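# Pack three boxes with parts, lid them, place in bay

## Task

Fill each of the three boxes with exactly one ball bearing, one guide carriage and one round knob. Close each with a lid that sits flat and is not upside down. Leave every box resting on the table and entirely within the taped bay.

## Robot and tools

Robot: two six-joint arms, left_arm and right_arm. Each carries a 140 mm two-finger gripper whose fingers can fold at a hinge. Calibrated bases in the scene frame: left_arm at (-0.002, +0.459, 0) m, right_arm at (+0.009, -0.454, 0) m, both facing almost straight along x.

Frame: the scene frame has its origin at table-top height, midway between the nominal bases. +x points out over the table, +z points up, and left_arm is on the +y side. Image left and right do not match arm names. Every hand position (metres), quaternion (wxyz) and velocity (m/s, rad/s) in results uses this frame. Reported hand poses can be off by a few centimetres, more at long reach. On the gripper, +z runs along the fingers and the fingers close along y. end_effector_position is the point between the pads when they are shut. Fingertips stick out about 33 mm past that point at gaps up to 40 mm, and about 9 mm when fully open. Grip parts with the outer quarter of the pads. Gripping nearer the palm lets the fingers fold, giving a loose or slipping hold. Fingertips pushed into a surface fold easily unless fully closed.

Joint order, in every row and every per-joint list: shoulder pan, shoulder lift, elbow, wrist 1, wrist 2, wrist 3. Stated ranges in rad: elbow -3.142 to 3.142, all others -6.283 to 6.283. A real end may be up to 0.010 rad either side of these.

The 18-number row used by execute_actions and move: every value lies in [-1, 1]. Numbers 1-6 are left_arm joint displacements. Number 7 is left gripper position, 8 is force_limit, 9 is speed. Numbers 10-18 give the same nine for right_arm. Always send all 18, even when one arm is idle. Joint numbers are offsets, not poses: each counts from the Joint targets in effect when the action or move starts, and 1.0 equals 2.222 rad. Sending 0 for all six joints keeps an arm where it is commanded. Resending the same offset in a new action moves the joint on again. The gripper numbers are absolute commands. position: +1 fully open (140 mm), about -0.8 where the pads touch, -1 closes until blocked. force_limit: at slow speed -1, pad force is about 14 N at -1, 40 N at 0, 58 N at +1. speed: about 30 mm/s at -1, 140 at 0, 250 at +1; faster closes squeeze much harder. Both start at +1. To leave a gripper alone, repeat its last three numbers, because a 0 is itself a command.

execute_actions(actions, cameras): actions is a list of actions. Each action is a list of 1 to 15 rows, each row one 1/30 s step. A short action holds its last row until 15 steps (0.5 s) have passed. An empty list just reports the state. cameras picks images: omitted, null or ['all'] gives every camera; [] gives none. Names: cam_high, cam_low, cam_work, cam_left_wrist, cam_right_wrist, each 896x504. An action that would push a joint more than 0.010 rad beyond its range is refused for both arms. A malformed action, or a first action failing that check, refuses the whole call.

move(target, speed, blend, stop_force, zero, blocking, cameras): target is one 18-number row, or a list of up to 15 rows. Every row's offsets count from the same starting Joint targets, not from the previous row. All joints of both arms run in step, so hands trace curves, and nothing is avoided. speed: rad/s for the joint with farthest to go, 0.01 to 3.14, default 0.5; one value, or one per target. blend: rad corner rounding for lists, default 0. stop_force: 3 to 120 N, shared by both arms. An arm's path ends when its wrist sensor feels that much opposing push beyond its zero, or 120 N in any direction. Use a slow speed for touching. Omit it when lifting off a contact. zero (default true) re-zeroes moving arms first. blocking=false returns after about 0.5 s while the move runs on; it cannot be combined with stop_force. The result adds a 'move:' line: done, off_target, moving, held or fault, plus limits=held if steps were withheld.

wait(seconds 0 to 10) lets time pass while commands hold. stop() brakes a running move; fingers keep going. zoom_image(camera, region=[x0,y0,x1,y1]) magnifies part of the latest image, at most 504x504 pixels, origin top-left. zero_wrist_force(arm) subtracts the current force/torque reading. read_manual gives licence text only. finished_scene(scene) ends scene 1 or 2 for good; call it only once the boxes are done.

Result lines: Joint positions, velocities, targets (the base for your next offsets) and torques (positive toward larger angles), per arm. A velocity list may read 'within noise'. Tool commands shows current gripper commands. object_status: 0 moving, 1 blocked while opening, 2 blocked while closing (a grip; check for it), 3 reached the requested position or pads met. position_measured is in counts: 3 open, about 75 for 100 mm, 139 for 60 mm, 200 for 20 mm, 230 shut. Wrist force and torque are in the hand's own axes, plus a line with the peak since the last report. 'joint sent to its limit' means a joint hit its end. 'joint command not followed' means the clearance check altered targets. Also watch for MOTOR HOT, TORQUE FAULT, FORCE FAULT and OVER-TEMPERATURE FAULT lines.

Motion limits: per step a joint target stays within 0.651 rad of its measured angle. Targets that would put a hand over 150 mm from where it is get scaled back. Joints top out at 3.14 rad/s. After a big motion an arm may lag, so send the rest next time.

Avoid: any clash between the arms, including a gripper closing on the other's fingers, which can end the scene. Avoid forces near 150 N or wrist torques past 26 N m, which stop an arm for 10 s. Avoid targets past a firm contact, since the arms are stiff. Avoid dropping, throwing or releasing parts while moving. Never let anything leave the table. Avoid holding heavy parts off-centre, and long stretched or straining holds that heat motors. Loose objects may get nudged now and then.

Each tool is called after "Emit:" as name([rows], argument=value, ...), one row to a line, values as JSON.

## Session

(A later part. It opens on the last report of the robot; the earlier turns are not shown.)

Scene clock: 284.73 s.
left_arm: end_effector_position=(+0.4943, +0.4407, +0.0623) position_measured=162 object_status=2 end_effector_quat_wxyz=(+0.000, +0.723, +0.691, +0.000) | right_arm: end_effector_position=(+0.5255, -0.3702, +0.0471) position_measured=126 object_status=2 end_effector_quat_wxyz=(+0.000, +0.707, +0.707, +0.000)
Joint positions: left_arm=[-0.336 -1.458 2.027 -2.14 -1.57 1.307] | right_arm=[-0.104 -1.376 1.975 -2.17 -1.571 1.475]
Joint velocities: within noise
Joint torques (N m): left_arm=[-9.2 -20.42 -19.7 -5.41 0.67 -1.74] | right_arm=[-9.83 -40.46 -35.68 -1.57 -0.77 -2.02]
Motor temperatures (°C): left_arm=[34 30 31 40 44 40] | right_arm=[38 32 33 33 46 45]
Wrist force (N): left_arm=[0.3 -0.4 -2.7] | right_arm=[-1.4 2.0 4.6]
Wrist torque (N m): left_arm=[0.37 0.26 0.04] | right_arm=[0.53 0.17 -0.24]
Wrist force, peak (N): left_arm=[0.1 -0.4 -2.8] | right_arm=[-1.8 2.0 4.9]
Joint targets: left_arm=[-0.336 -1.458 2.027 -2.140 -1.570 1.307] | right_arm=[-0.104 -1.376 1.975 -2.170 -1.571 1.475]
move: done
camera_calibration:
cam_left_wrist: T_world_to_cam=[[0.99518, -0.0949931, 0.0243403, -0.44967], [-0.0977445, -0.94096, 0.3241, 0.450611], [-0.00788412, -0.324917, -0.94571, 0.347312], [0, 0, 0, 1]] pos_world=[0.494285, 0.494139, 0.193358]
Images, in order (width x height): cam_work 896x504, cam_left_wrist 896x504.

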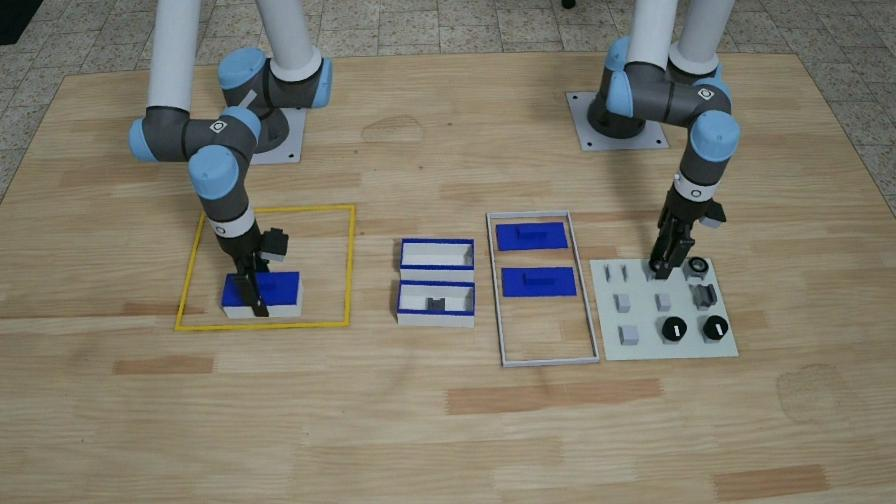

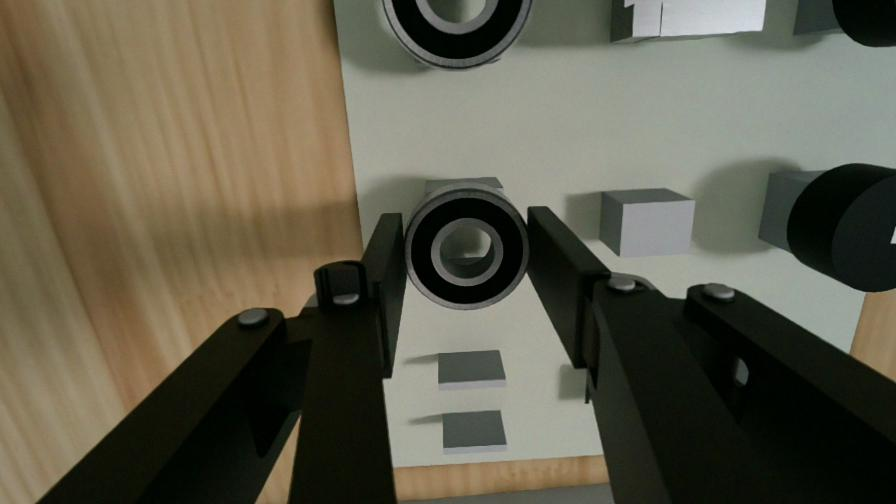

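Emit:
move(target=[0,0,0,0,0,0,-1,-0.2,-1,0,0.003,0.0031,-0.0061,0,0,-1,0,-1], speed=0.02, stop_force=4, cameras=[])

Emit:
move([
  [0,0,0,0,0,0,-1,-0.2,-1,0,0,0,0,0,0,0.326,0,-1],
  [0,-0.0312,-0.0405,0.0719,0,0,-1,-0.2,-1,0,-0.0405,-0.0406,0.081,0,0,0.326,0,-1],
  [-0.2412,0.193,-0.3619,0.1689,0,-0.2238,-1,-0.2,-1,0,-0.0695,-0.13,0.1995,0,0,0.326,0,-1],
], speed=[0.2,0.2,0.7], cameras=["cam_left_wrist","cam_right_wrist","cam_work"])

Emit:
zoom_image(camera="cam_left_wrist", region=[280, 80, 680, 480])

Scene clock: 288.43 s.
left_arm: end_effector_position=(+0.4943, +0.4407, +0.0623) position_measured=162 object_status=2 end_effector_quat_wxyz=(+0.000, +0.723, +0.691, +0.000) | right_arm: end_effector_position=(+0.5254, -0.3702, +0.0441) position_measured=126 object_status=2 end_effector_quat_wxyz=(+0.000, +0.707, +0.707, +0.000)
Joint positions: left_arm=[-0.336 -1.458 2.027 -2.14 -1.57 1.307] | right_arm=[-0.104 -1.372 1.98 -2.179 -1.571 1.475]
Joint velocities: within noise
Joint torques (N m): left_arm=[-8.86 -18.26 -14.93 -5.2 0.57 -1.77] | right_arm=[-10.28 -36.44 -33.6 -1.27 -1.03 -2.16]
Motor temperatures (°C): left_arm=[34 30 31 40 44 40] | right_arm=[38 32 33 33 46 45]
Wrist force (N): left_arm=[0.2 -0.2 -2.7] | right_arm=[-1.4 3.1 -1.0]
Wrist torque (N m): left_arm=[0.38 0.29 0.04] | right_arm=[0.34 -0.25 -0.29]
Wrist force, peak (N): left_arm=[-0.1 -0.4 -2.9] | right_arm=[-1.6 -1.4 -14.8]
Joint targets: left_arm=[-0.336 -1.458 2.027 -2.140 -1.570 1.307] | right_arm=[-0.104 -1.372 1.980 -2.179 -1.571 1.475]
move: contact (right_arm)
No camera images: "cameras" was empty.

Scene clock: 292.00 s.
left_arm: end_effector_position=(+0.5656, +0.0215, +0.1400) position_measured=162 object_status=2 end_effector_quat_wxyz=(+0.000, +0.736, +0.677, +0.000) | right_arm: end_effector_position=(+0.5253, -0.3702, +0.2119) position_measured=88 object_status=3 end_effector_quat_wxyz=(+0.000, +0.707, +0.707, +0.000)
Joint positions: left_arm=[-0.871 -1.029 1.223 -1.765 -1.57 0.81] | right_arm=[-0.104 -1.527 1.691 -1.736 -1.571 1.475]
Joint velocities: within noise
Joint torques (N m): left_arm=[-9.74 -41.96 -35.18 -5.31 0.58 -1.2] | right_arm=[-9.6 -18.07 -11.17 -3.28 -1.07 -2.25]
Motor temperatures (°C): left_arm=[34 30 31 40 44 40] | right_arm=[38 32 33 33 46 45]
Wrist force (N): left_arm=[-0.2 0.4 2.3] | right_arm=[-1.5 1.9 0.5]
Wrist torque (N m): left_arm=[0.34 0.31 0.02] | right_arm=[0.53 0.19 -0.24]
Wrist force, peak (N): left_arm=[-5.7 -0.2 2.6] | right_arm=[-1.7 3.2 -1.0]
Joint targets: left_arm=[-0.872 -1.029 1.223 -1.765 -1.570 0.809] | right_arm=[-0.104 -1.526 1.691 -1.735 -1.571 1.475]
move: done
camera_calibration:
cam_left_wrist: T_world_to_cam=[[0.990757, -0.133438, 0.0243758, -0.559133], [-0.134097, -0.936413, 0.324265, 0.058287], [-0.0204436, -0.324537, -0.945652, 0.29221], [0, 0, 0, 1]] pos_world=[0.567755, 0.074804, 0.271058]
cam_right_wrist: T_world_to_cam=[[0.999372, 0.0320209, -0.0152007, -0.498364], [0.0352972, -0.938244, 0.344169, -0.438111], [-0.00324134, -0.344489, -0.938785, 0.219005], [0, 0, 0, 1]] pos_world=[0.514225, -0.319652, 0.348808]
Images, in order (width x height): cam_work 896x504, cam_left_wrist 896x504, cam_right_wrist 896x504.

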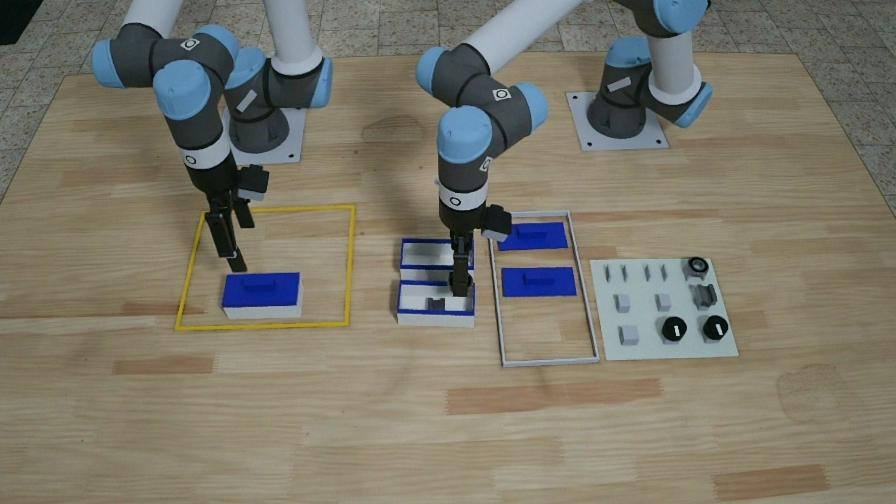

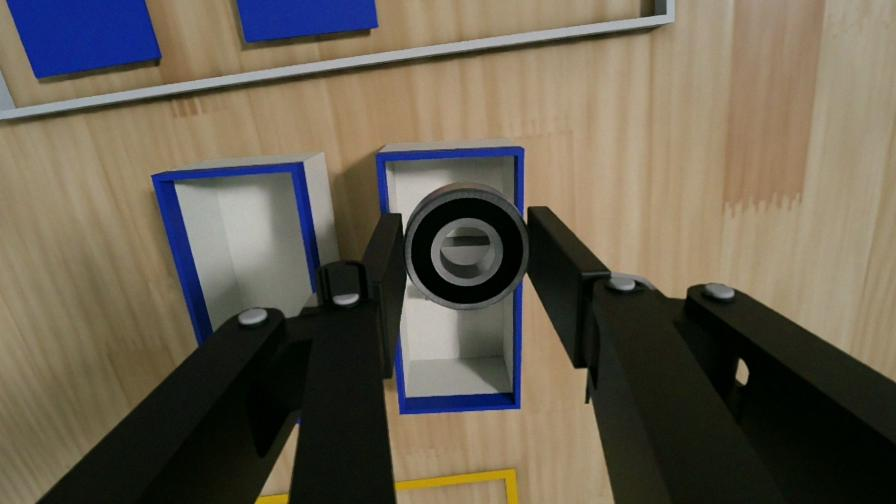

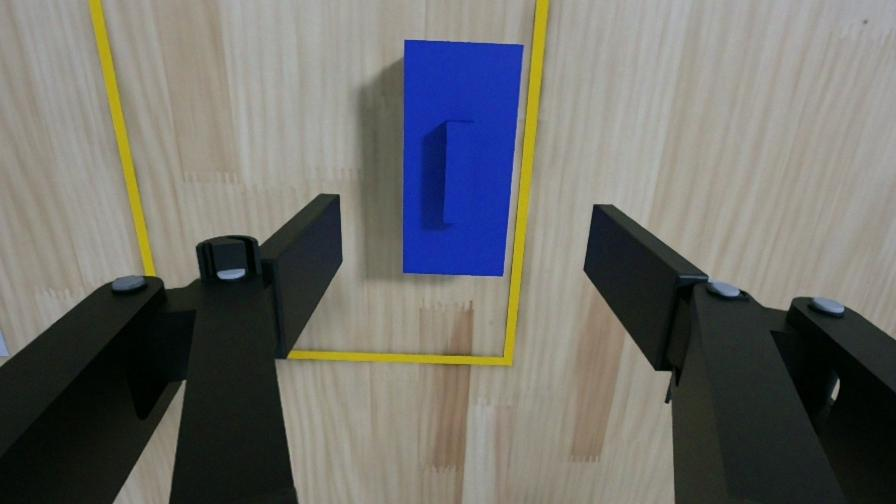

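Scaled by 1.260 from the camera's 896x504 image, which has a finer 1280x720 frame.

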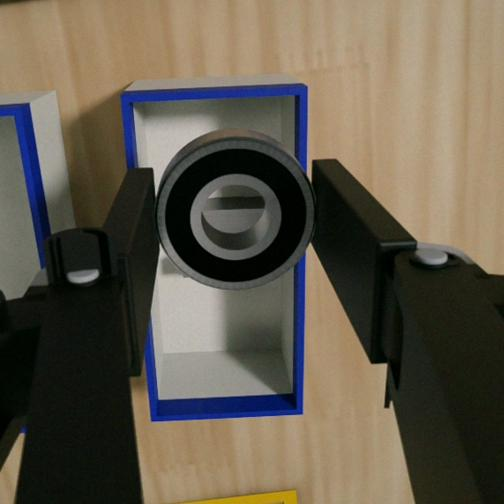

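Emit:
move(target=[-0.0024,0.0093,0.0324,-0.0416,0,0.0002,-1,-0.2,-1,0,0,0,0,0,0,0.326,0,-1], speed=0.15, cameras=["cam_left_wrist"])

Emit:
zoom_image(camera="cam_left_wrist", region=[340, 130, 590, 330])

Emit:
move(target=[0,0.0243,0.0385,-0.0628,0,0,-1,-0.2,-1,0,0,0,0,0,0,0.326,0,-1], speed=0.05, stop_force=5, cameras=["cam_left_wrist"])

Scene clock: 295.93 s.
left_arm: end_effector_position=(+0.5624, +0.0191, +0.1000) position_measured=162 object_status=2 end_effector_quat_wxyz=(+0.000, +0.738, +0.675, +0.000) | right_arm: end_effector_position=(+0.5252, -0.3702, +0.2118) position_measured=88 object_status=3 end_effector_quat_wxyz=(+0.000, +0.707, +0.707, +0.000)
Joint positions: left_arm=[-0.877 -1.008 1.295 -1.857 -1.57 0.81] | right_arm=[-0.104 -1.526 1.691 -1.735 -1.571 1.475]
Joint velocities: within noise
Joint torques (N m): left_arm=[-1.97 -60.03 -33.74 -0.39 0.58 2.41] | right_arm=[-9.78 -20.07 -17.84 -1.11 -0.96 -2.43]
Motor temperatures (°C): left_arm=[34 30 31 40 44 40] | right_arm=[38 32 33 33 46 45]
Wrist force (N): left_arm=[-0.2 0.6 2.4] | right_arm=[-1.8 2.1 0.7]
Wrist torque (N m): left_arm=[0.35 0.35 0.04] | right_arm=[0.56 0.26 -0.24]
Wrist force, peak (N): left_arm=[-0.3 0.3 3.4] | right_arm=[-1.7 2.2 0.6]
Joint targets: left_arm=[-0.877 -1.009 1.295 -1.857 -1.570 0.810] | right_arm=[-0.104 -1.526 1.691 -1.735 -1.571 1.475]
move: done
camera_calibration:
cam_left_wrist: T_world_to_cam=[[0.989965, -0.139233, 0.0241575, -0.554674], [-0.139509, -0.935713, 0.324003, 0.071748], [-0.0225073, -0.324122, -0.945748, 0.254723], [0, 0, 0, 1]] pos_world=[0.56485, 0.0724683, 0.231057]
Images, in order (width x height): cam_left_wrist 896x504.

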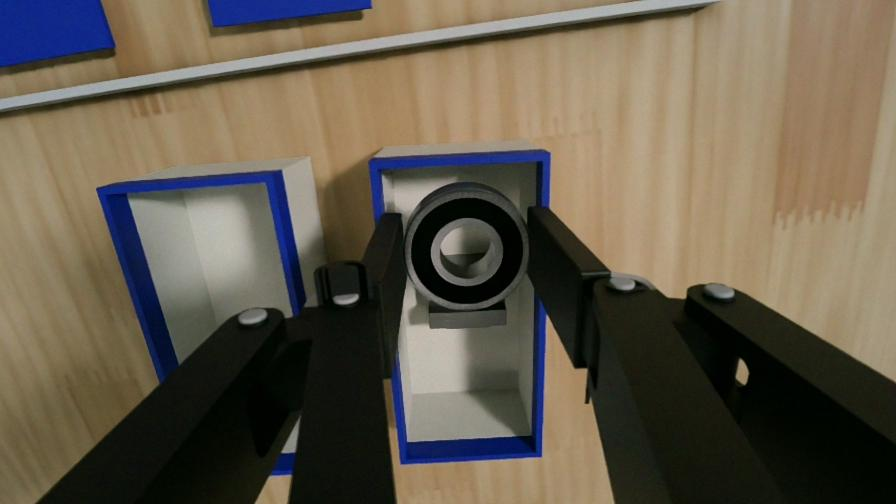

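Scaled by 2.016 from the camera's 896x504 image, which has a finer 1280x720 frame.

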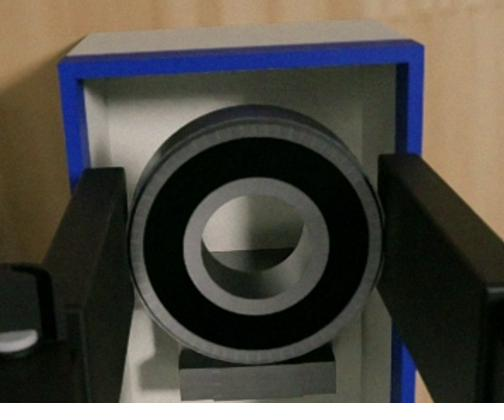

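Scene clock: 299.87 s.
left_arm: end_effector_position=(+0.5626, +0.0190, +0.0408) position_measured=162 object_status=2 end_effector_quat_wxyz=(+0.000, +0.738, +0.675, +0.000) | right_arm: end_effector_position=(+0.5252, -0.3702, +0.2118) position_measured=88 object_status=3 end_effector_quat_wxyz=(+0.000, +0.707, +0.707, +0.000)
Joint positions: left_arm=[-0.877 -0.959 1.374 -1.987 -1.57 0.81] | right_arm=[-0.104 -1.526 1.691 -1.735 -1.571 1.475]
Joint velocities: within noise
Joint torques (N m): left_arm=[8.76 -60.73 -32.63 -5.75 0.64 0.96] | right_arm=[-9.79 -20.78 -25.9 -1.94 -1.14 -2.29]
Motor temperatures (°C): left_arm=[34 30 31 40 44 40] | right_arm=[38 32 33 33 46 45]
Wrist force (N): left_arm=[-0.2 0.3 2.2] | right_arm=[-1.6 1.9 0.7]
Wrist torque (N m): left_arm=[0.28 0.31 0.02] | right_arm=[0.52 0.23 -0.24]
Wrist force, peak (N): left_arm=[1.4 -1.2 -18.0] | right_arm=[-1.6 2.2 0.6]
Joint targets: left_arm=[-0.877 -0.959 1.374 -1.987 -1.570 0.810] | right_arm=[-0.104 -1.526 1.691 -1.735 -1.571 1.475]
move: contact (left_arm)
camera_calibration:
cam_left_wrist: T_world_to_cam=[[0.989982, -0.139096, 0.0242436, -0.553503], [-0.139404, -0.935671, 0.324169, 0.0906797], [-0.0224068, -0.324302, -0.945688, 0.198621], [0, 0, 0, 1]] pos_world=[0.56505, 0.0722693, 0.171857]
Images, in order (width x height): cam_left_wrist 896x504.

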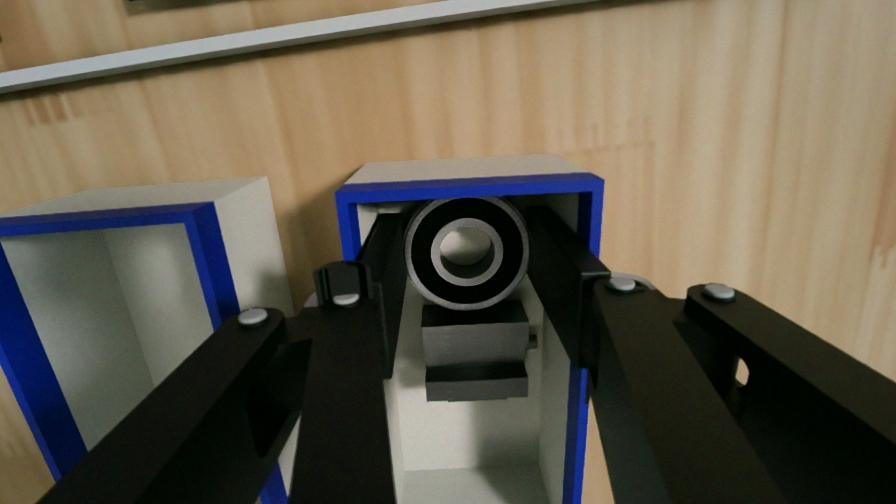

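Emit:
move([
  [0,0,0,0,0,0,-0.2225,-0.2,-1,0,0,0,0,0,0,0.326,0,-1],
  [0,-0.0305,-0.0578,0.0889,0,0,-0.2225,-0.2,-1,0,0,0,0,0,0,0.326,0,-1],
], speed=0.15, cameras=["cam_left_wrist"])

Scene clock: 303.77 s.
left_arm: end_effector_position=(+0.5623, +0.0194, +0.1295) position_measured=157 object_status=3 end_effector_quat_wxyz=(-0.001, +0.738, +0.675, +0.000) | right_arm: end_effector_position=(+0.5252, -0.3702, +0.2118) position_measured=88 object_status=3 end_effector_quat_wxyz=(+0.000, +0.707, +0.707, +0.000)
Joint positions: left_arm=[-0.877 -1.026 1.246 -1.789 -1.57 0.81] | right_arm=[-0.104 -1.526 1.691 -1.735 -1.571 1.475]
Joint velocities: within noise
Joint torques (N m): left_arm=[8.93 -41.8 -18.2 -5.86 0.57 0.93] | right_arm=[-10.29 -21.24 -30.6 -2.41 -0.95 -2.05]
Motor temperatures (°C): left_arm=[34 30 31 40 44 40] | right_arm=[38 32 33 33 46 45]
Wrist force (N): left_arm=[-0.3 0.5 1.5] | right_arm=[-1.5 1.9 0.6]
Wrist torque (N m): left_arm=[0.35 0.35 0.03] | right_arm=[0.52 0.21 -0.23]
Wrist force, peak (N): left_arm=[0.0 -0.1 2.5] | right_arm=[-1.7 2.2 0.7]
Joint targets: left_arm=[-0.877 -1.026 1.246 -1.789 -1.570 0.810] | right_arm=[-0.104 -1.526 1.691 -1.735 -1.571 1.475]
move: done
camera_calibration:
cam_left_wrist: T_world_to_cam=[[0.989994, -0.13916, 0.0233911, -0.555195], [-0.139207, -0.935974, 0.323379, 0.0622963], [-0.023108, -0.323399, -0.94598, 0.282998], [0, 0, 0, 1]] pos_world=[0.564851, 0.0725682, 0.260552]
Images, in order (width x height): cam_left_wrist 896x504.

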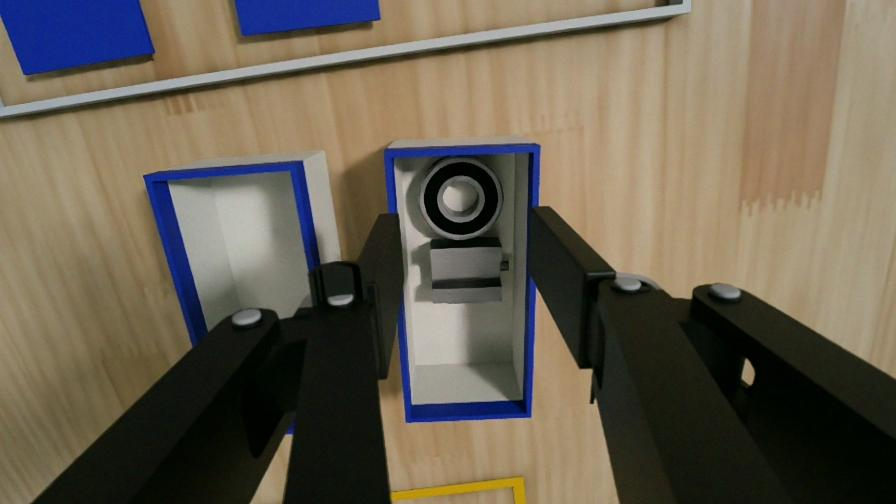

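Emit:
move(target=[0.2725,-0.0741,0.0984,-0.0251,0,0.2522,0,-0.2,-0.5,0,0,0,0,0,0,0.326,0,-1], speed=0.8, cameras=["cam_left_wrist"])

Emit:
zoom_image(camera="cam_left_wrist", region=[230, 80, 700, 420])

Scene clock: 306.73 s.
left_arm: end_effector_position=(+0.6468, +0.4345, +0.1402) position_measured=129 object_status=3 end_effector_quat_wxyz=(+0.000, +0.722, +0.692, +0.000) | right_arm: end_effector_position=(+0.5252, -0.3702, +0.2118) position_measured=88 object_status=3 end_effector_quat_wxyz=(+0.000, +0.707, +0.707, +0.000)
Joint positions: left_arm=[-0.272 -1.191 1.464 -1.845 -1.57 1.37] | right_arm=[-0.104 -1.526 1.691 -1.735 -1.571 1.475]
Joint velocities: within noise
Joint torques (N m): left_arm=[9.23 -39.64 -27.46 -0.4 0.57 2.25] | right_arm=[-9.98 -20.84 -37.45 -2.87 -1.05 -2.33]
Motor temperatures (°C): left_arm=[34 30 31 40 44 40] | right_arm=[38 32 33 33 46 45]
Wrist force (N): left_arm=[0.2 0.4 1.3] | right_arm=[-1.7 1.9 0.6]
Wrist torque (N m): left_arm=[0.28 0.23 0.03] | right_arm=[0.51 0.23 -0.24]
Wrist force, peak (N): left_arm=[-5.9 -1.0 1.6] | right_arm=[-1.8 2.1 0.7]
Joint targets: left_arm=[-0.271 -1.191 1.465 -1.845 -1.570 1.370] | right_arm=[-0.104 -1.526 1.691 -1.735 -1.571 1.475]
move: done
camera_calibration:
cam_left_wrist: T_world_to_cam=[[0.995243, -0.0942673, 0.0246126, -0.604397], [-0.0971469, -0.941032, 0.324071, 0.434002], [-0.00738806, -0.32492, -0.945713, 0.419822], [0, 0, 0, 1]] pos_world=[0.646786, 0.487843, 0.27126]
Images, in order (width x height): cam_left_wrist 896x504.

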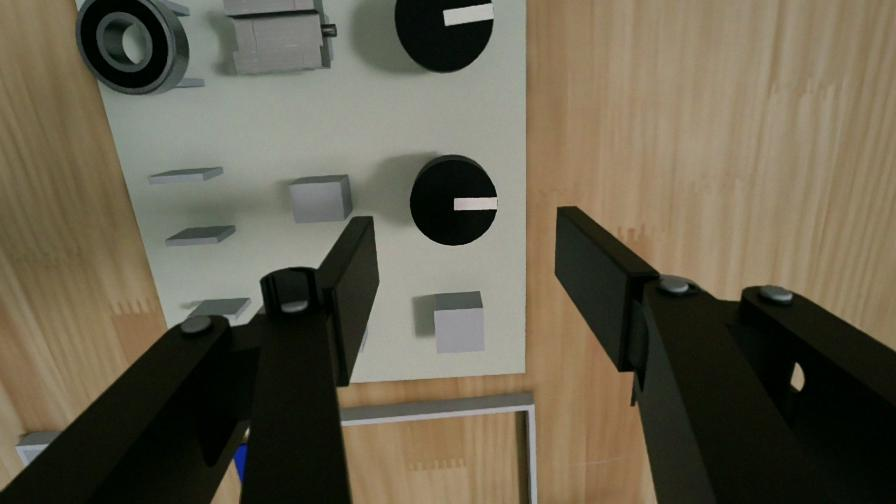

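Scaled by 1.072 from the camera's 896x504 image, which has a finer 1280x720 frame.

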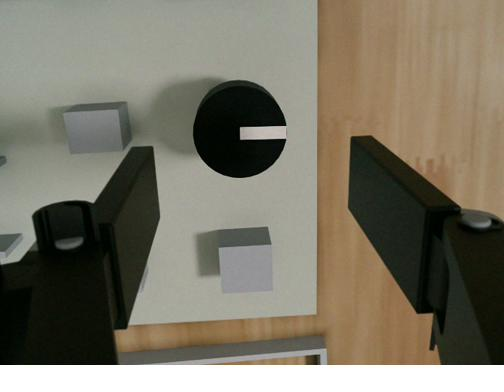

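Emit:
move([
  [0.001,-0.0013,0.0017,-0.0004,0,0.001,0,-0.2,-1,0,0,0,0,0,0,0.326,0,-1],
  [0.001,0.0235,0.0482,-0.0717,0,0.001,-1,-0.2,-1,0,0,0,0,0,0,0.326,0,-1],
  [0.001,-0.0013,0.0017,-0.0004,0,0.001,-1,-0.2,-1,0,0,0,0,0,0,0.326,0,-1],
  [-0.312,0.1341,-0.1969,0.0629,0,-0.2883,-1,-0.2,-1,0,0,0,0,0,0,0.326,0,-1],
], speed=[0.2,0.2,0.2,0.7], cameras=["cam_left_wrist"])

Scene clock: 314.07 s.
left_arm: end_effector_position=(+0.5529, -0.0707, +0.1300) position_measured=166 object_status=2 end_effector_quat_wxyz=(+0.000, +0.740, +0.672, +0.000) | right_arm: end_effector_position=(+0.5252, -0.3702, +0.2118) position_measured=88 object_status=3 end_effector_quat_wxyz=(+0.000, +0.707, +0.707, +0.000)
Joint positions: left_arm=[-0.964 -0.893 1.027 -1.705 -1.57 0.73] | right_arm=[-0.104 -1.526 1.691 -1.735 -1.571 1.475]
Joint velocities: within noise
Joint torques (N m): left_arm=[-10.33 -50.95 -34.53 -5.77 0.66 -1.94] | right_arm=[-8.4 -23.48 -37.21 -3.9 -0.99 -2.33]
Motor temperatures (°C): left_arm=[34 30 31 40 44 40] | right_arm=[38 32 33 33 46 45]
Wrist force (N): left_arm=[-0.4 0.3 2.0] | right_arm=[-1.4 1.8 0.8]
Wrist torque (N m): left_arm=[0.29 0.32 0.01] | right_arm=[0.49 0.18 -0.24]
Wrist force, peak (N): left_arm=[-6.5 -2.7 2.2] | right_arm=[-1.6 2.2 0.9]
Joint targets: left_arm=[-0.965 -0.893 1.027 -1.705 -1.570 0.730] | right_arm=[-0.104 -1.526 1.691 -1.735 -1.571 1.475]
move: done
camera_calibration:
cam_left_wrist: T_world_to_cam=[[0.988881, -0.146708, 0.0243013, -0.558457], [-0.146615, -0.93454, 0.324251, -0.0194078], [-0.0248598, -0.324209, -0.945659, 0.255053], [0, 0, 0, 1]] pos_world=[0.555743, -0.0173772, 0.261058]
Images, in order (width x height): cam_left_wrist 896x504.

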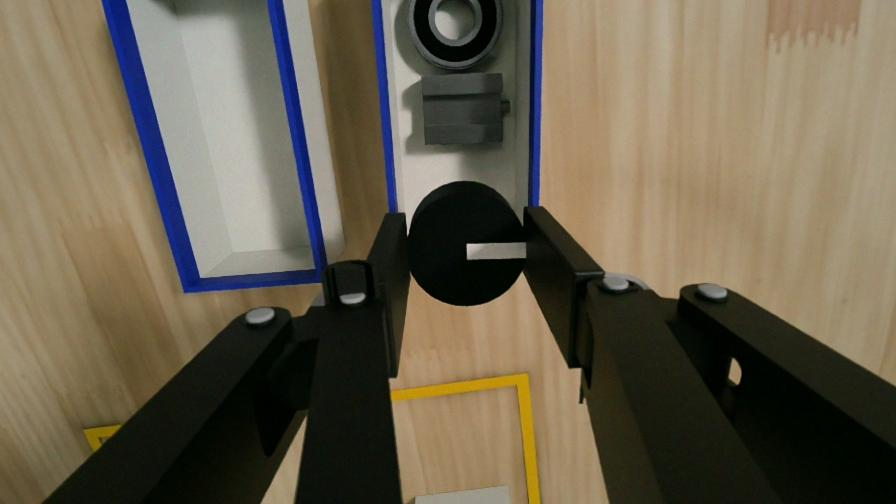

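Emit:
move(target=[0.0018,0.0099,0.0299,-0.0398,0,0.0018,-1,-0.2,-1,0,0,0,0,0,0,0.326,0,-1], speed=0.15, cameras=["cam_left_wrist"])

Emit:
move(target=[0,0.0113,0.0244,-0.0357,0,0,-1,-0.2,-1,0,0,0,0,0,0,0.326,0,-1], speed=0.04, stop_force=5, cameras=["cam_left_wrist"])

Scene clock: 317.67 s.
left_arm: end_effector_position=(+0.5556, -0.0695, +0.0899) position_measured=166 object_status=2 end_effector_quat_wxyz=(+0.000, +0.740, +0.672, +0.000) | right_arm: end_effector_position=(+0.5252, -0.3702, +0.2118) position_measured=88 object_status=3 end_effector_quat_wxyz=(+0.000, +0.707, +0.707, +0.000)
Joint positions: left_arm=[-0.961 -0.871 1.093 -1.794 -1.57 0.734] | right_arm=[-0.104 -1.526 1.691 -1.735 -1.571 1.475]
Joint velocities: within noise
Joint torques (N m): left_arm=[3.47 -65.37 -34.75 -0.51 0.51 1.31] | right_arm=[-9.78 -26.62 -35.9 -4.45 -0.85 -2.07]
Motor temperatures (°C): left_arm=[34 30 31 40 44 40] | right_arm=[38 32 33 33 46 45]
Wrist force (N): left_arm=[-0.4 0.3 1.8] | right_arm=[-1.3 2.0 0.9]
Wrist torque (N m): left_arm=[0.29 0.37 0.02] | right_arm=[0.53 0.15 -0.24]
Wrist force, peak (N): left_arm=[-0.1 0.3 3.1] | right_arm=[-1.8 2.1 0.8]
Joint targets: left_arm=[-0.961 -0.871 1.093 -1.794 -1.570 0.734] | right_arm=[-0.104 -1.526 1.691 -1.735 -1.571 1.475]
move: done
camera_calibration:
cam_left_wrist: T_world_to_cam=[[0.988898, -0.146584, 0.0243593, -0.559997], [-0.146517, -0.93457, 0.324209, -0.00493296], [-0.0247584, -0.324178, -0.945672, 0.217536], [0, 0, 0, 1]] pos_world=[0.558443, -0.0161764, 0.220958]
Images, in order (width x height): cam_left_wrist 896x504.

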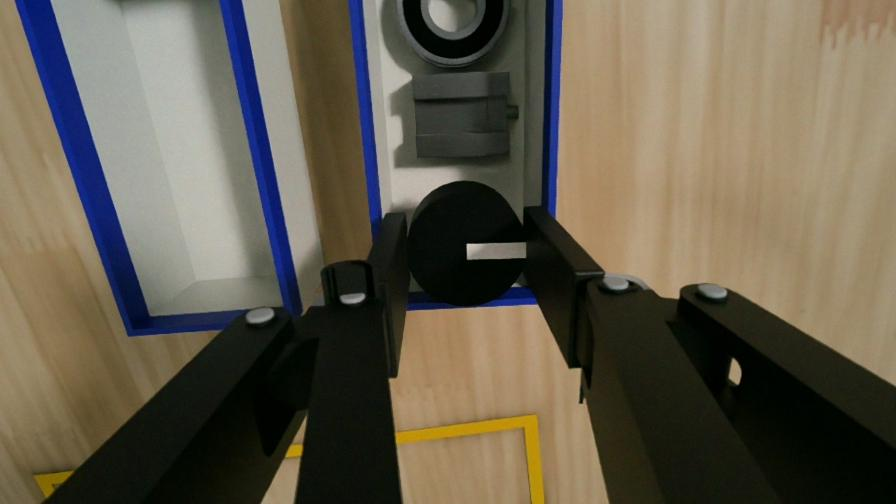

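Scene clock: 320.80 s.
left_arm: end_effector_position=(+0.5556, -0.0695, +0.0530) position_measured=166 object_status=2 end_effector_quat_wxyz=(+0.000, +0.740, +0.672, +0.000) | right_arm: end_effector_position=(+0.5252, -0.3702, +0.2118) position_measured=88 object_status=3 end_effector_quat_wxyz=(+0.000, +0.707, +0.707, +0.000)
Joint positions: left_arm=[-0.961 -0.846 1.148 -1.873 -1.57 0.734] | right_arm=[-0.104 -1.526 1.691 -1.735 -1.571 1.475]
Joint velocities: within noise
Joint torques (N m): left_arm=[-9.55 -65.94 -33.24 -0.59 0.57 -1.83] | right_arm=[-8.44 -26.19 -35.83 -4.51 -1 -1.89]
Motor temperatures (°C): left_arm=[34 30 31 40 44 40] | right_arm=[38 32 33 33 46 45]
Wrist force (N): left_arm=[-0.1 0.3 1.8] | right_arm=[-1.3 2.0 0.7]
Wrist torque (N m): left_arm=[0.27 0.30 0.01] | right_arm=[0.54 0.15 -0.24]
Wrist force, peak (N): left_arm=[-0.2 0.4 1.9] | right_arm=[-1.7 2.2 0.7]
Joint targets: left_arm=[-0.961 -0.846 1.148 -1.873 -1.570 0.734] | right_arm=[-0.104 -1.526 1.691 -1.735 -1.571 1.475]
move: done
camera_calibration:
cam_left_wrist: T_world_to_cam=[[0.988884, -0.146669, 0.0244076, -0.5591], [-0.14661, -0.934515, 0.324325, 0.00706093], [-0.0247591, -0.324299, -0.945631, 0.182632], [0, 0, 0, 1]] pos_world=[0.558443, -0.0161768, 0.184058]
Images, in order (width x height): cam_left_wrist 896x504.

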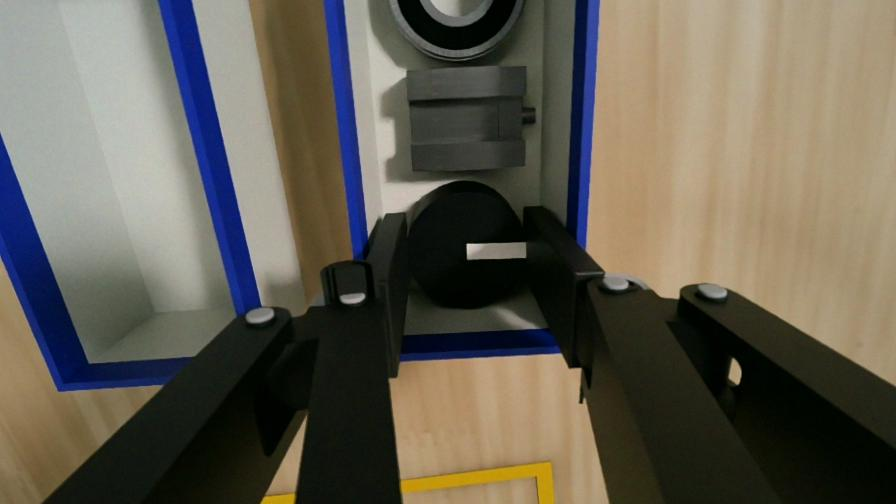

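Emit:
move(target=[0,0.003,0.0066,-0.0097,0,0,-1,-0.2,-1,0,0,0,0,0,0,0.326,0,-1], speed=0.03, stop_force=5, cameras=[])

Scene clock: 322.73 s.
left_arm: end_effector_position=(+0.5556, -0.0695, +0.0511) position_measured=166 object_status=2 end_effector_quat_wxyz=(+0.000, +0.740, +0.672, +0.000) | right_arm: end_effector_position=(+0.5252, -0.3702, +0.2118) position_measured=88 object_status=3 end_effector_quat_wxyz=(+0.000, +0.707, +0.707, +0.000)
Joint positions: left_arm=[-0.961 -0.845 1.151 -1.877 -1.57 0.734] | right_arm=[-0.104 -1.526 1.691 -1.735 -1.571 1.475]
Joint velocities: within noise
Joint torques (N m): left_arm=[-8.82 -64.09 -31.8 -0.43 0.54 -1.76] | right_arm=[-8.03 -25.49 -35.46 -4.53 -0.84 -2.05]
Motor temperatures (°C): left_arm=[34 30 31 40 44 40] | right_arm=[38 32 33 33 46 45]
Wrist force (N): left_arm=[-0.6 0.5 -0.5] | right_arm=[-1.5 2.0 0.6]
Wrist torque (N m): left_arm=[0.24 0.31 0.00] | right_arm=[0.54 0.21 -0.24]
Wrist force, peak (N): left_arm=[2.0 -1.5 -14.3] | right_arm=[-1.8 2.0 0.9]
Joint targets: left_arm=[-0.961 -0.845 1.151 -1.877 -1.570 0.734] | right_arm=[-0.104 -1.526 1.691 -1.735 -1.571 1.475]
move: contact (left_arm); left_arm: the wrist 1 is farthest, 0.017 rad from its target
No camera images: "cameras" was empty.

Emit:
move([
  [0,0,0,0,0,0,-0.245,-0.2,-1,0,0,0,0,0,0,0.326,0,-1],
  [0,-0.0203,-0.058,0.0783,0,0,-0.245,-0.2,-1,0,0,0,0,0,0,0.326,0,-1],
  [0.0924,-0.2321,0.2551,-0.0229,0,0.0716,-0.166,-0.2,-0.5,0,0,0,0,0,0,0.326,0,-1],
], speed=[0.15,0.15,0.7], cameras=["cam_left_wrist","cam_work","cam_high"])

Emit:
zoom_image(camera="cam_left_wrist", region=[230, 80, 700, 480])

Emit:
zoom_image(camera="cam_high", region=[370, 210, 500, 330])

Scene clock: 328.80 s.
left_arm: end_effector_position=(+0.5022, +0.1883, +0.1299) position_measured=150 object_status=3 end_effector_quat_wxyz=(+0.000, +0.725, +0.689, +0.000) | right_arm: end_effector_position=(+0.5252, -0.3702, +0.2118) position_measured=88 object_status=3 end_effector_quat_wxyz=(+0.000, +0.707, +0.707, +0.000)
Joint positions: left_arm=[-0.755 -1.36 1.718 -1.928 -1.57 0.893] | right_arm=[-0.104 -1.526 1.691 -1.735 -1.571 1.475]
Joint velocities: within noise
Joint torques (N m): left_arm=[-7.28 -43.48 -17.85 -2.09 0.64 -1.71] | right_arm=[-8.48 -26.84 -33.78 -4.33 -0.68 -2.1]
Motor temperatures (°C): left_arm=[34 30 31 40 44 40] | right_arm=[38 32 33 33 46 45]
Wrist force (N): left_arm=[-0.5 0.3 1.2] | right_arm=[-1.7 1.9 0.7]
Wrist torque (N m): left_arm=[0.23 0.35 -0.02] | right_arm=[0.52 0.24 -0.23]
Wrist force, peak (N): left_arm=[-3.4 0.5 2.2] | right_arm=[-1.7 2.1 0.9]
Joint targets: left_arm=[-0.755 -1.360 1.718 -1.928 -1.570 0.893] | right_arm=[-0.104 -1.526 1.691 -1.735 -1.571 1.475]
move: done
camera_calibration:
cam_left_wrist: T_world_to_cam=[[0.994607, -0.100803, 0.0243929, -0.481882], [-0.103253, -0.94032, 0.324249, 0.194462], [-0.00974822, -0.325019, -0.945657, 0.330202], [0, 0, 0, 1]] pos_world=[0.502581, 0.241603, 0.260958]
Images, in order (width x height): cam_high 896x504, cam_work 896x504, cam_left_wrist 896x504.

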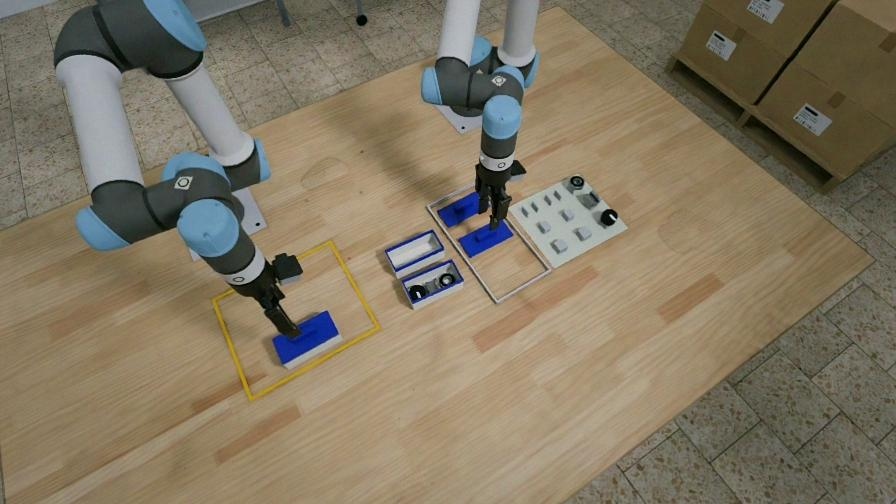

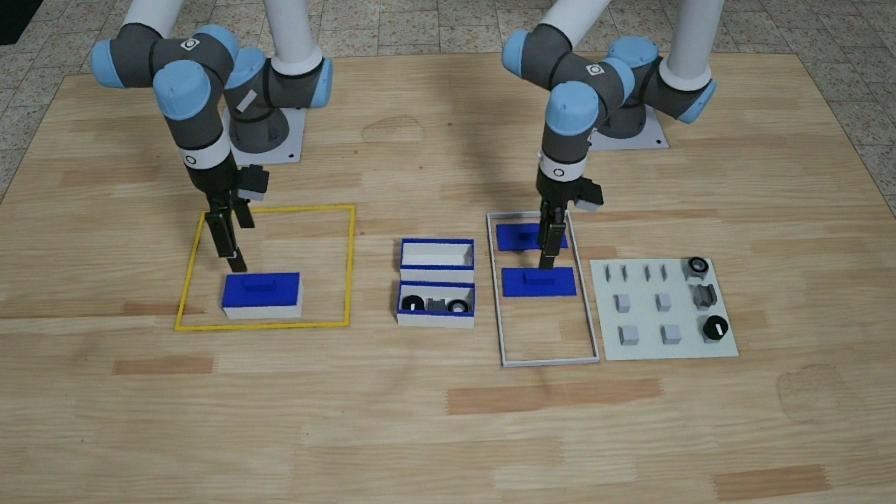

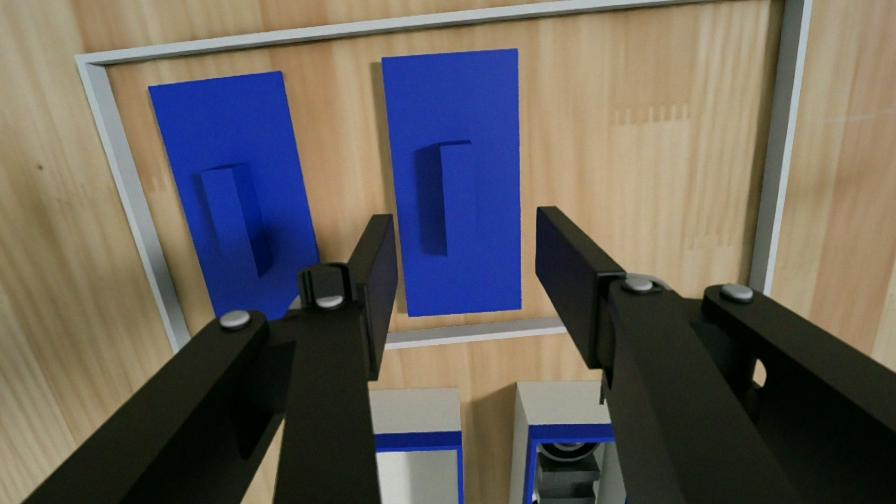

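Scaled by 1.072 from the camera's 896x504 image, which has a finer 1280x720 frame.

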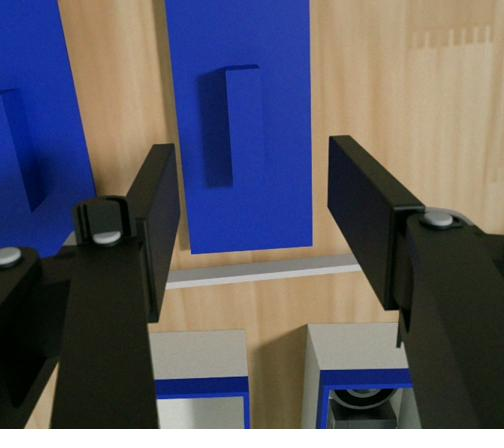

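Scaled by 3.877 from the camera's 896x504 image, which has a finer 1280x720 frame.

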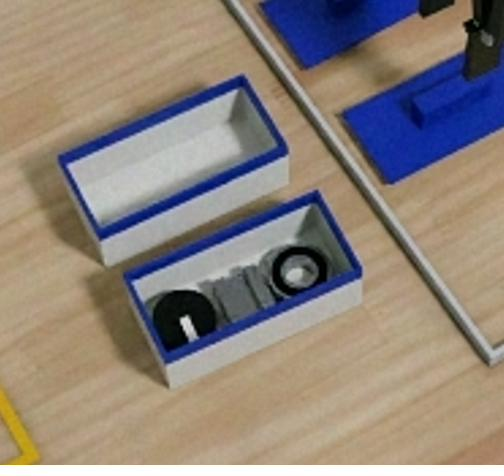

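Emit:
move([
  [-0.0004,0.0023,-0.0035,0.0008,0,0,-0.166,-0.1,-1,0,0,0,0,0,0,0.326,0,-1],
  [-0.0004,0.0417,0.0501,-0.0922,0,0,-1,-0.1,-1,0,0,0,0,0,0,0.326,0,-1],
], speed=0.2, cameras=["cam_left_wrist"])

Emit:
move(target=[0,-0.0394,-0.0536,0.093,0,0,-1,-0.1,-1,0,0,0,0,0,0,0.326,0,-1], speed=0.2, cameras=["cam_left_wrist"])

Scene clock: 333.93 s.
left_arm: end_effector_position=(+0.5042, +0.1858, +0.0485) position_measured=207 object_status=0 end_effector_quat_wxyz=(+0.001, +0.725, +0.689, +0.000) | right_arm: end_effector_position=(+0.5252, -0.3702, +0.2118) position_measured=88 object_status=3 end_effector_quat_wxyz=(+0.000, +0.707, +0.707, +0.000)
Joint positions: left_arm=[-0.756 -1.268 1.829 -2.133 -1.57 0.893] | right_arm=[-0.104 -1.526 1.691 -1.735 -1.571 1.475]
Joint velocities: within noise
Joint torques (N m): left_arm=[2.17 -42.97 -30.22 -5.3 0.56 -0.82] | right_arm=[-9.09 -28.39 -33.77 -4.27 -1.06 -2.25]
Motor temperatures (°C): left_arm=[34 30 31 40 44 40] | right_arm=[38 32 33 33 46 45]
Wrist force (N): left_arm=[0.1 0.3 -0.5] | right_arm=[-1.4 2.0 0.7]
Wrist torque (N m): left_arm=[0.31 0.29 -0.02] | right_arm=[0.54 0.18 -0.24]
Wrist force, peak (N): left_arm=[0.1 0.4 2.9] | right_arm=[-1.7 2.3 0.6]
Joint targets: left_arm=[-0.756 -1.268 1.829 -2.133 -1.570 0.893] | right_arm=[-0.104 -1.526 1.691 -1.735 -1.571 1.475]
move: done
camera_calibration:
cam_left_wrist: T_world_to_cam=[[0.994497, -0.10169, 0.0251968, -0.481891], [-0.104348, -0.940018, 0.324774, 0.219302], [-0.00934096, -0.325616, -0.945456, 0.252306], [0, 0, 0, 1]] pos_world=[0.50448, 0.239298, 0.179463]
Images, in order (width x height): cam_left_wrist 896x504.

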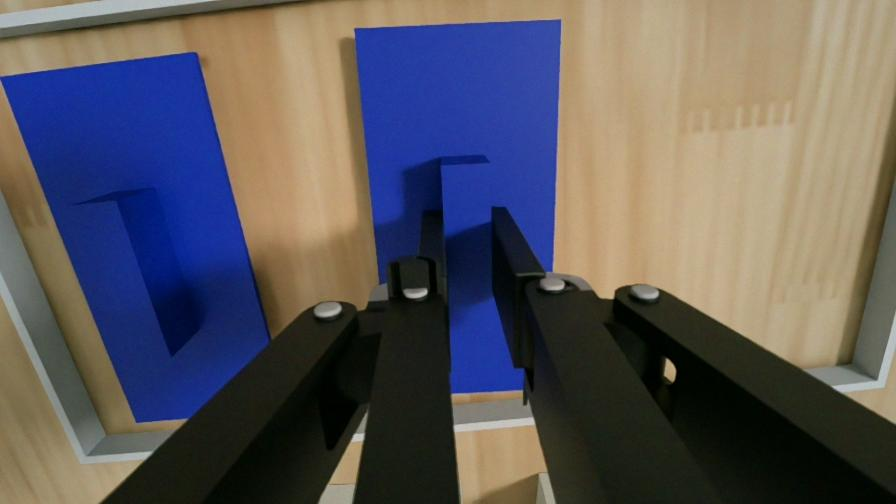

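Scene clock: 335.40 s.
left_arm: end_effector_position=(+0.5041, +0.1859, +0.1306) position_measured=207 object_status=2 end_effector_quat_wxyz=(+0.001, +0.725, +0.689, +0.000) | right_arm: end_effector_position=(+0.5252, -0.3702, +0.2118) position_measured=88 object_status=3 end_effector_quat_wxyz=(+0.000, +0.707, +0.707, +0.000)
Joint positions: left_arm=[-0.756 -1.355 1.71 -1.927 -1.57 0.893] | right_arm=[-0.104 -1.526 1.691 -1.735 -1.571 1.475]
Joint velocities: within noise
Joint torques (N m): left_arm=[7.71 -27.21 -19.66 -4.86 0.59 -0.52] | right_arm=[-7.96 -27.86 -32.61 -4.43 -0.92 -2.25]
Motor temperatures (°C): left_arm=[34 30 31 40 44 40] | right_arm=[38 32 33 33 46 45]
Wrist force (N): left_arm=[-0.5 0.4 2.2] | right_arm=[-1.7 2.1 0.6]
Wrist torque (N m): left_arm=[0.26 0.36 -0.02] | right_arm=[0.56 0.24 -0.24]
Wrist force, peak (N): left_arm=[0.0 0.6 3.4] | right_arm=[-1.7 2.1 0.6]
Joint targets: left_arm=[-0.756 -1.355 1.710 -1.926 -1.570 0.893] | right_arm=[-0.104 -1.526 1.691 -1.735 -1.571 1.475]
move: done
camera_calibration:
cam_left_wrist: T_world_to_cam=[[0.994497, -0.101663, 0.0253033, -0.483885], [-0.104356, -0.93999, 0.324852, 0.192698], [-0.00924068, -0.325705, -0.945426, 0.329924], [0, 0, 0, 1]] pos_world=[0.50438, 0.239399, 0.261564]
Images, in order (width x height): cam_left_wrist 896x504.

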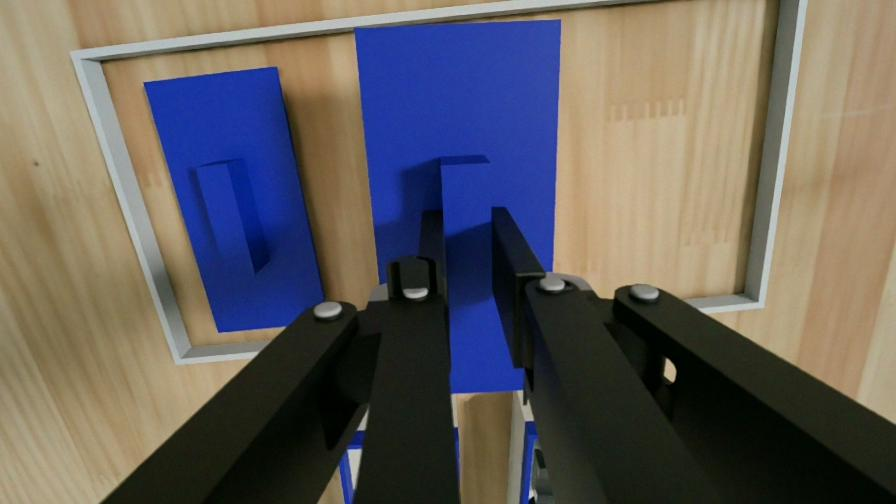

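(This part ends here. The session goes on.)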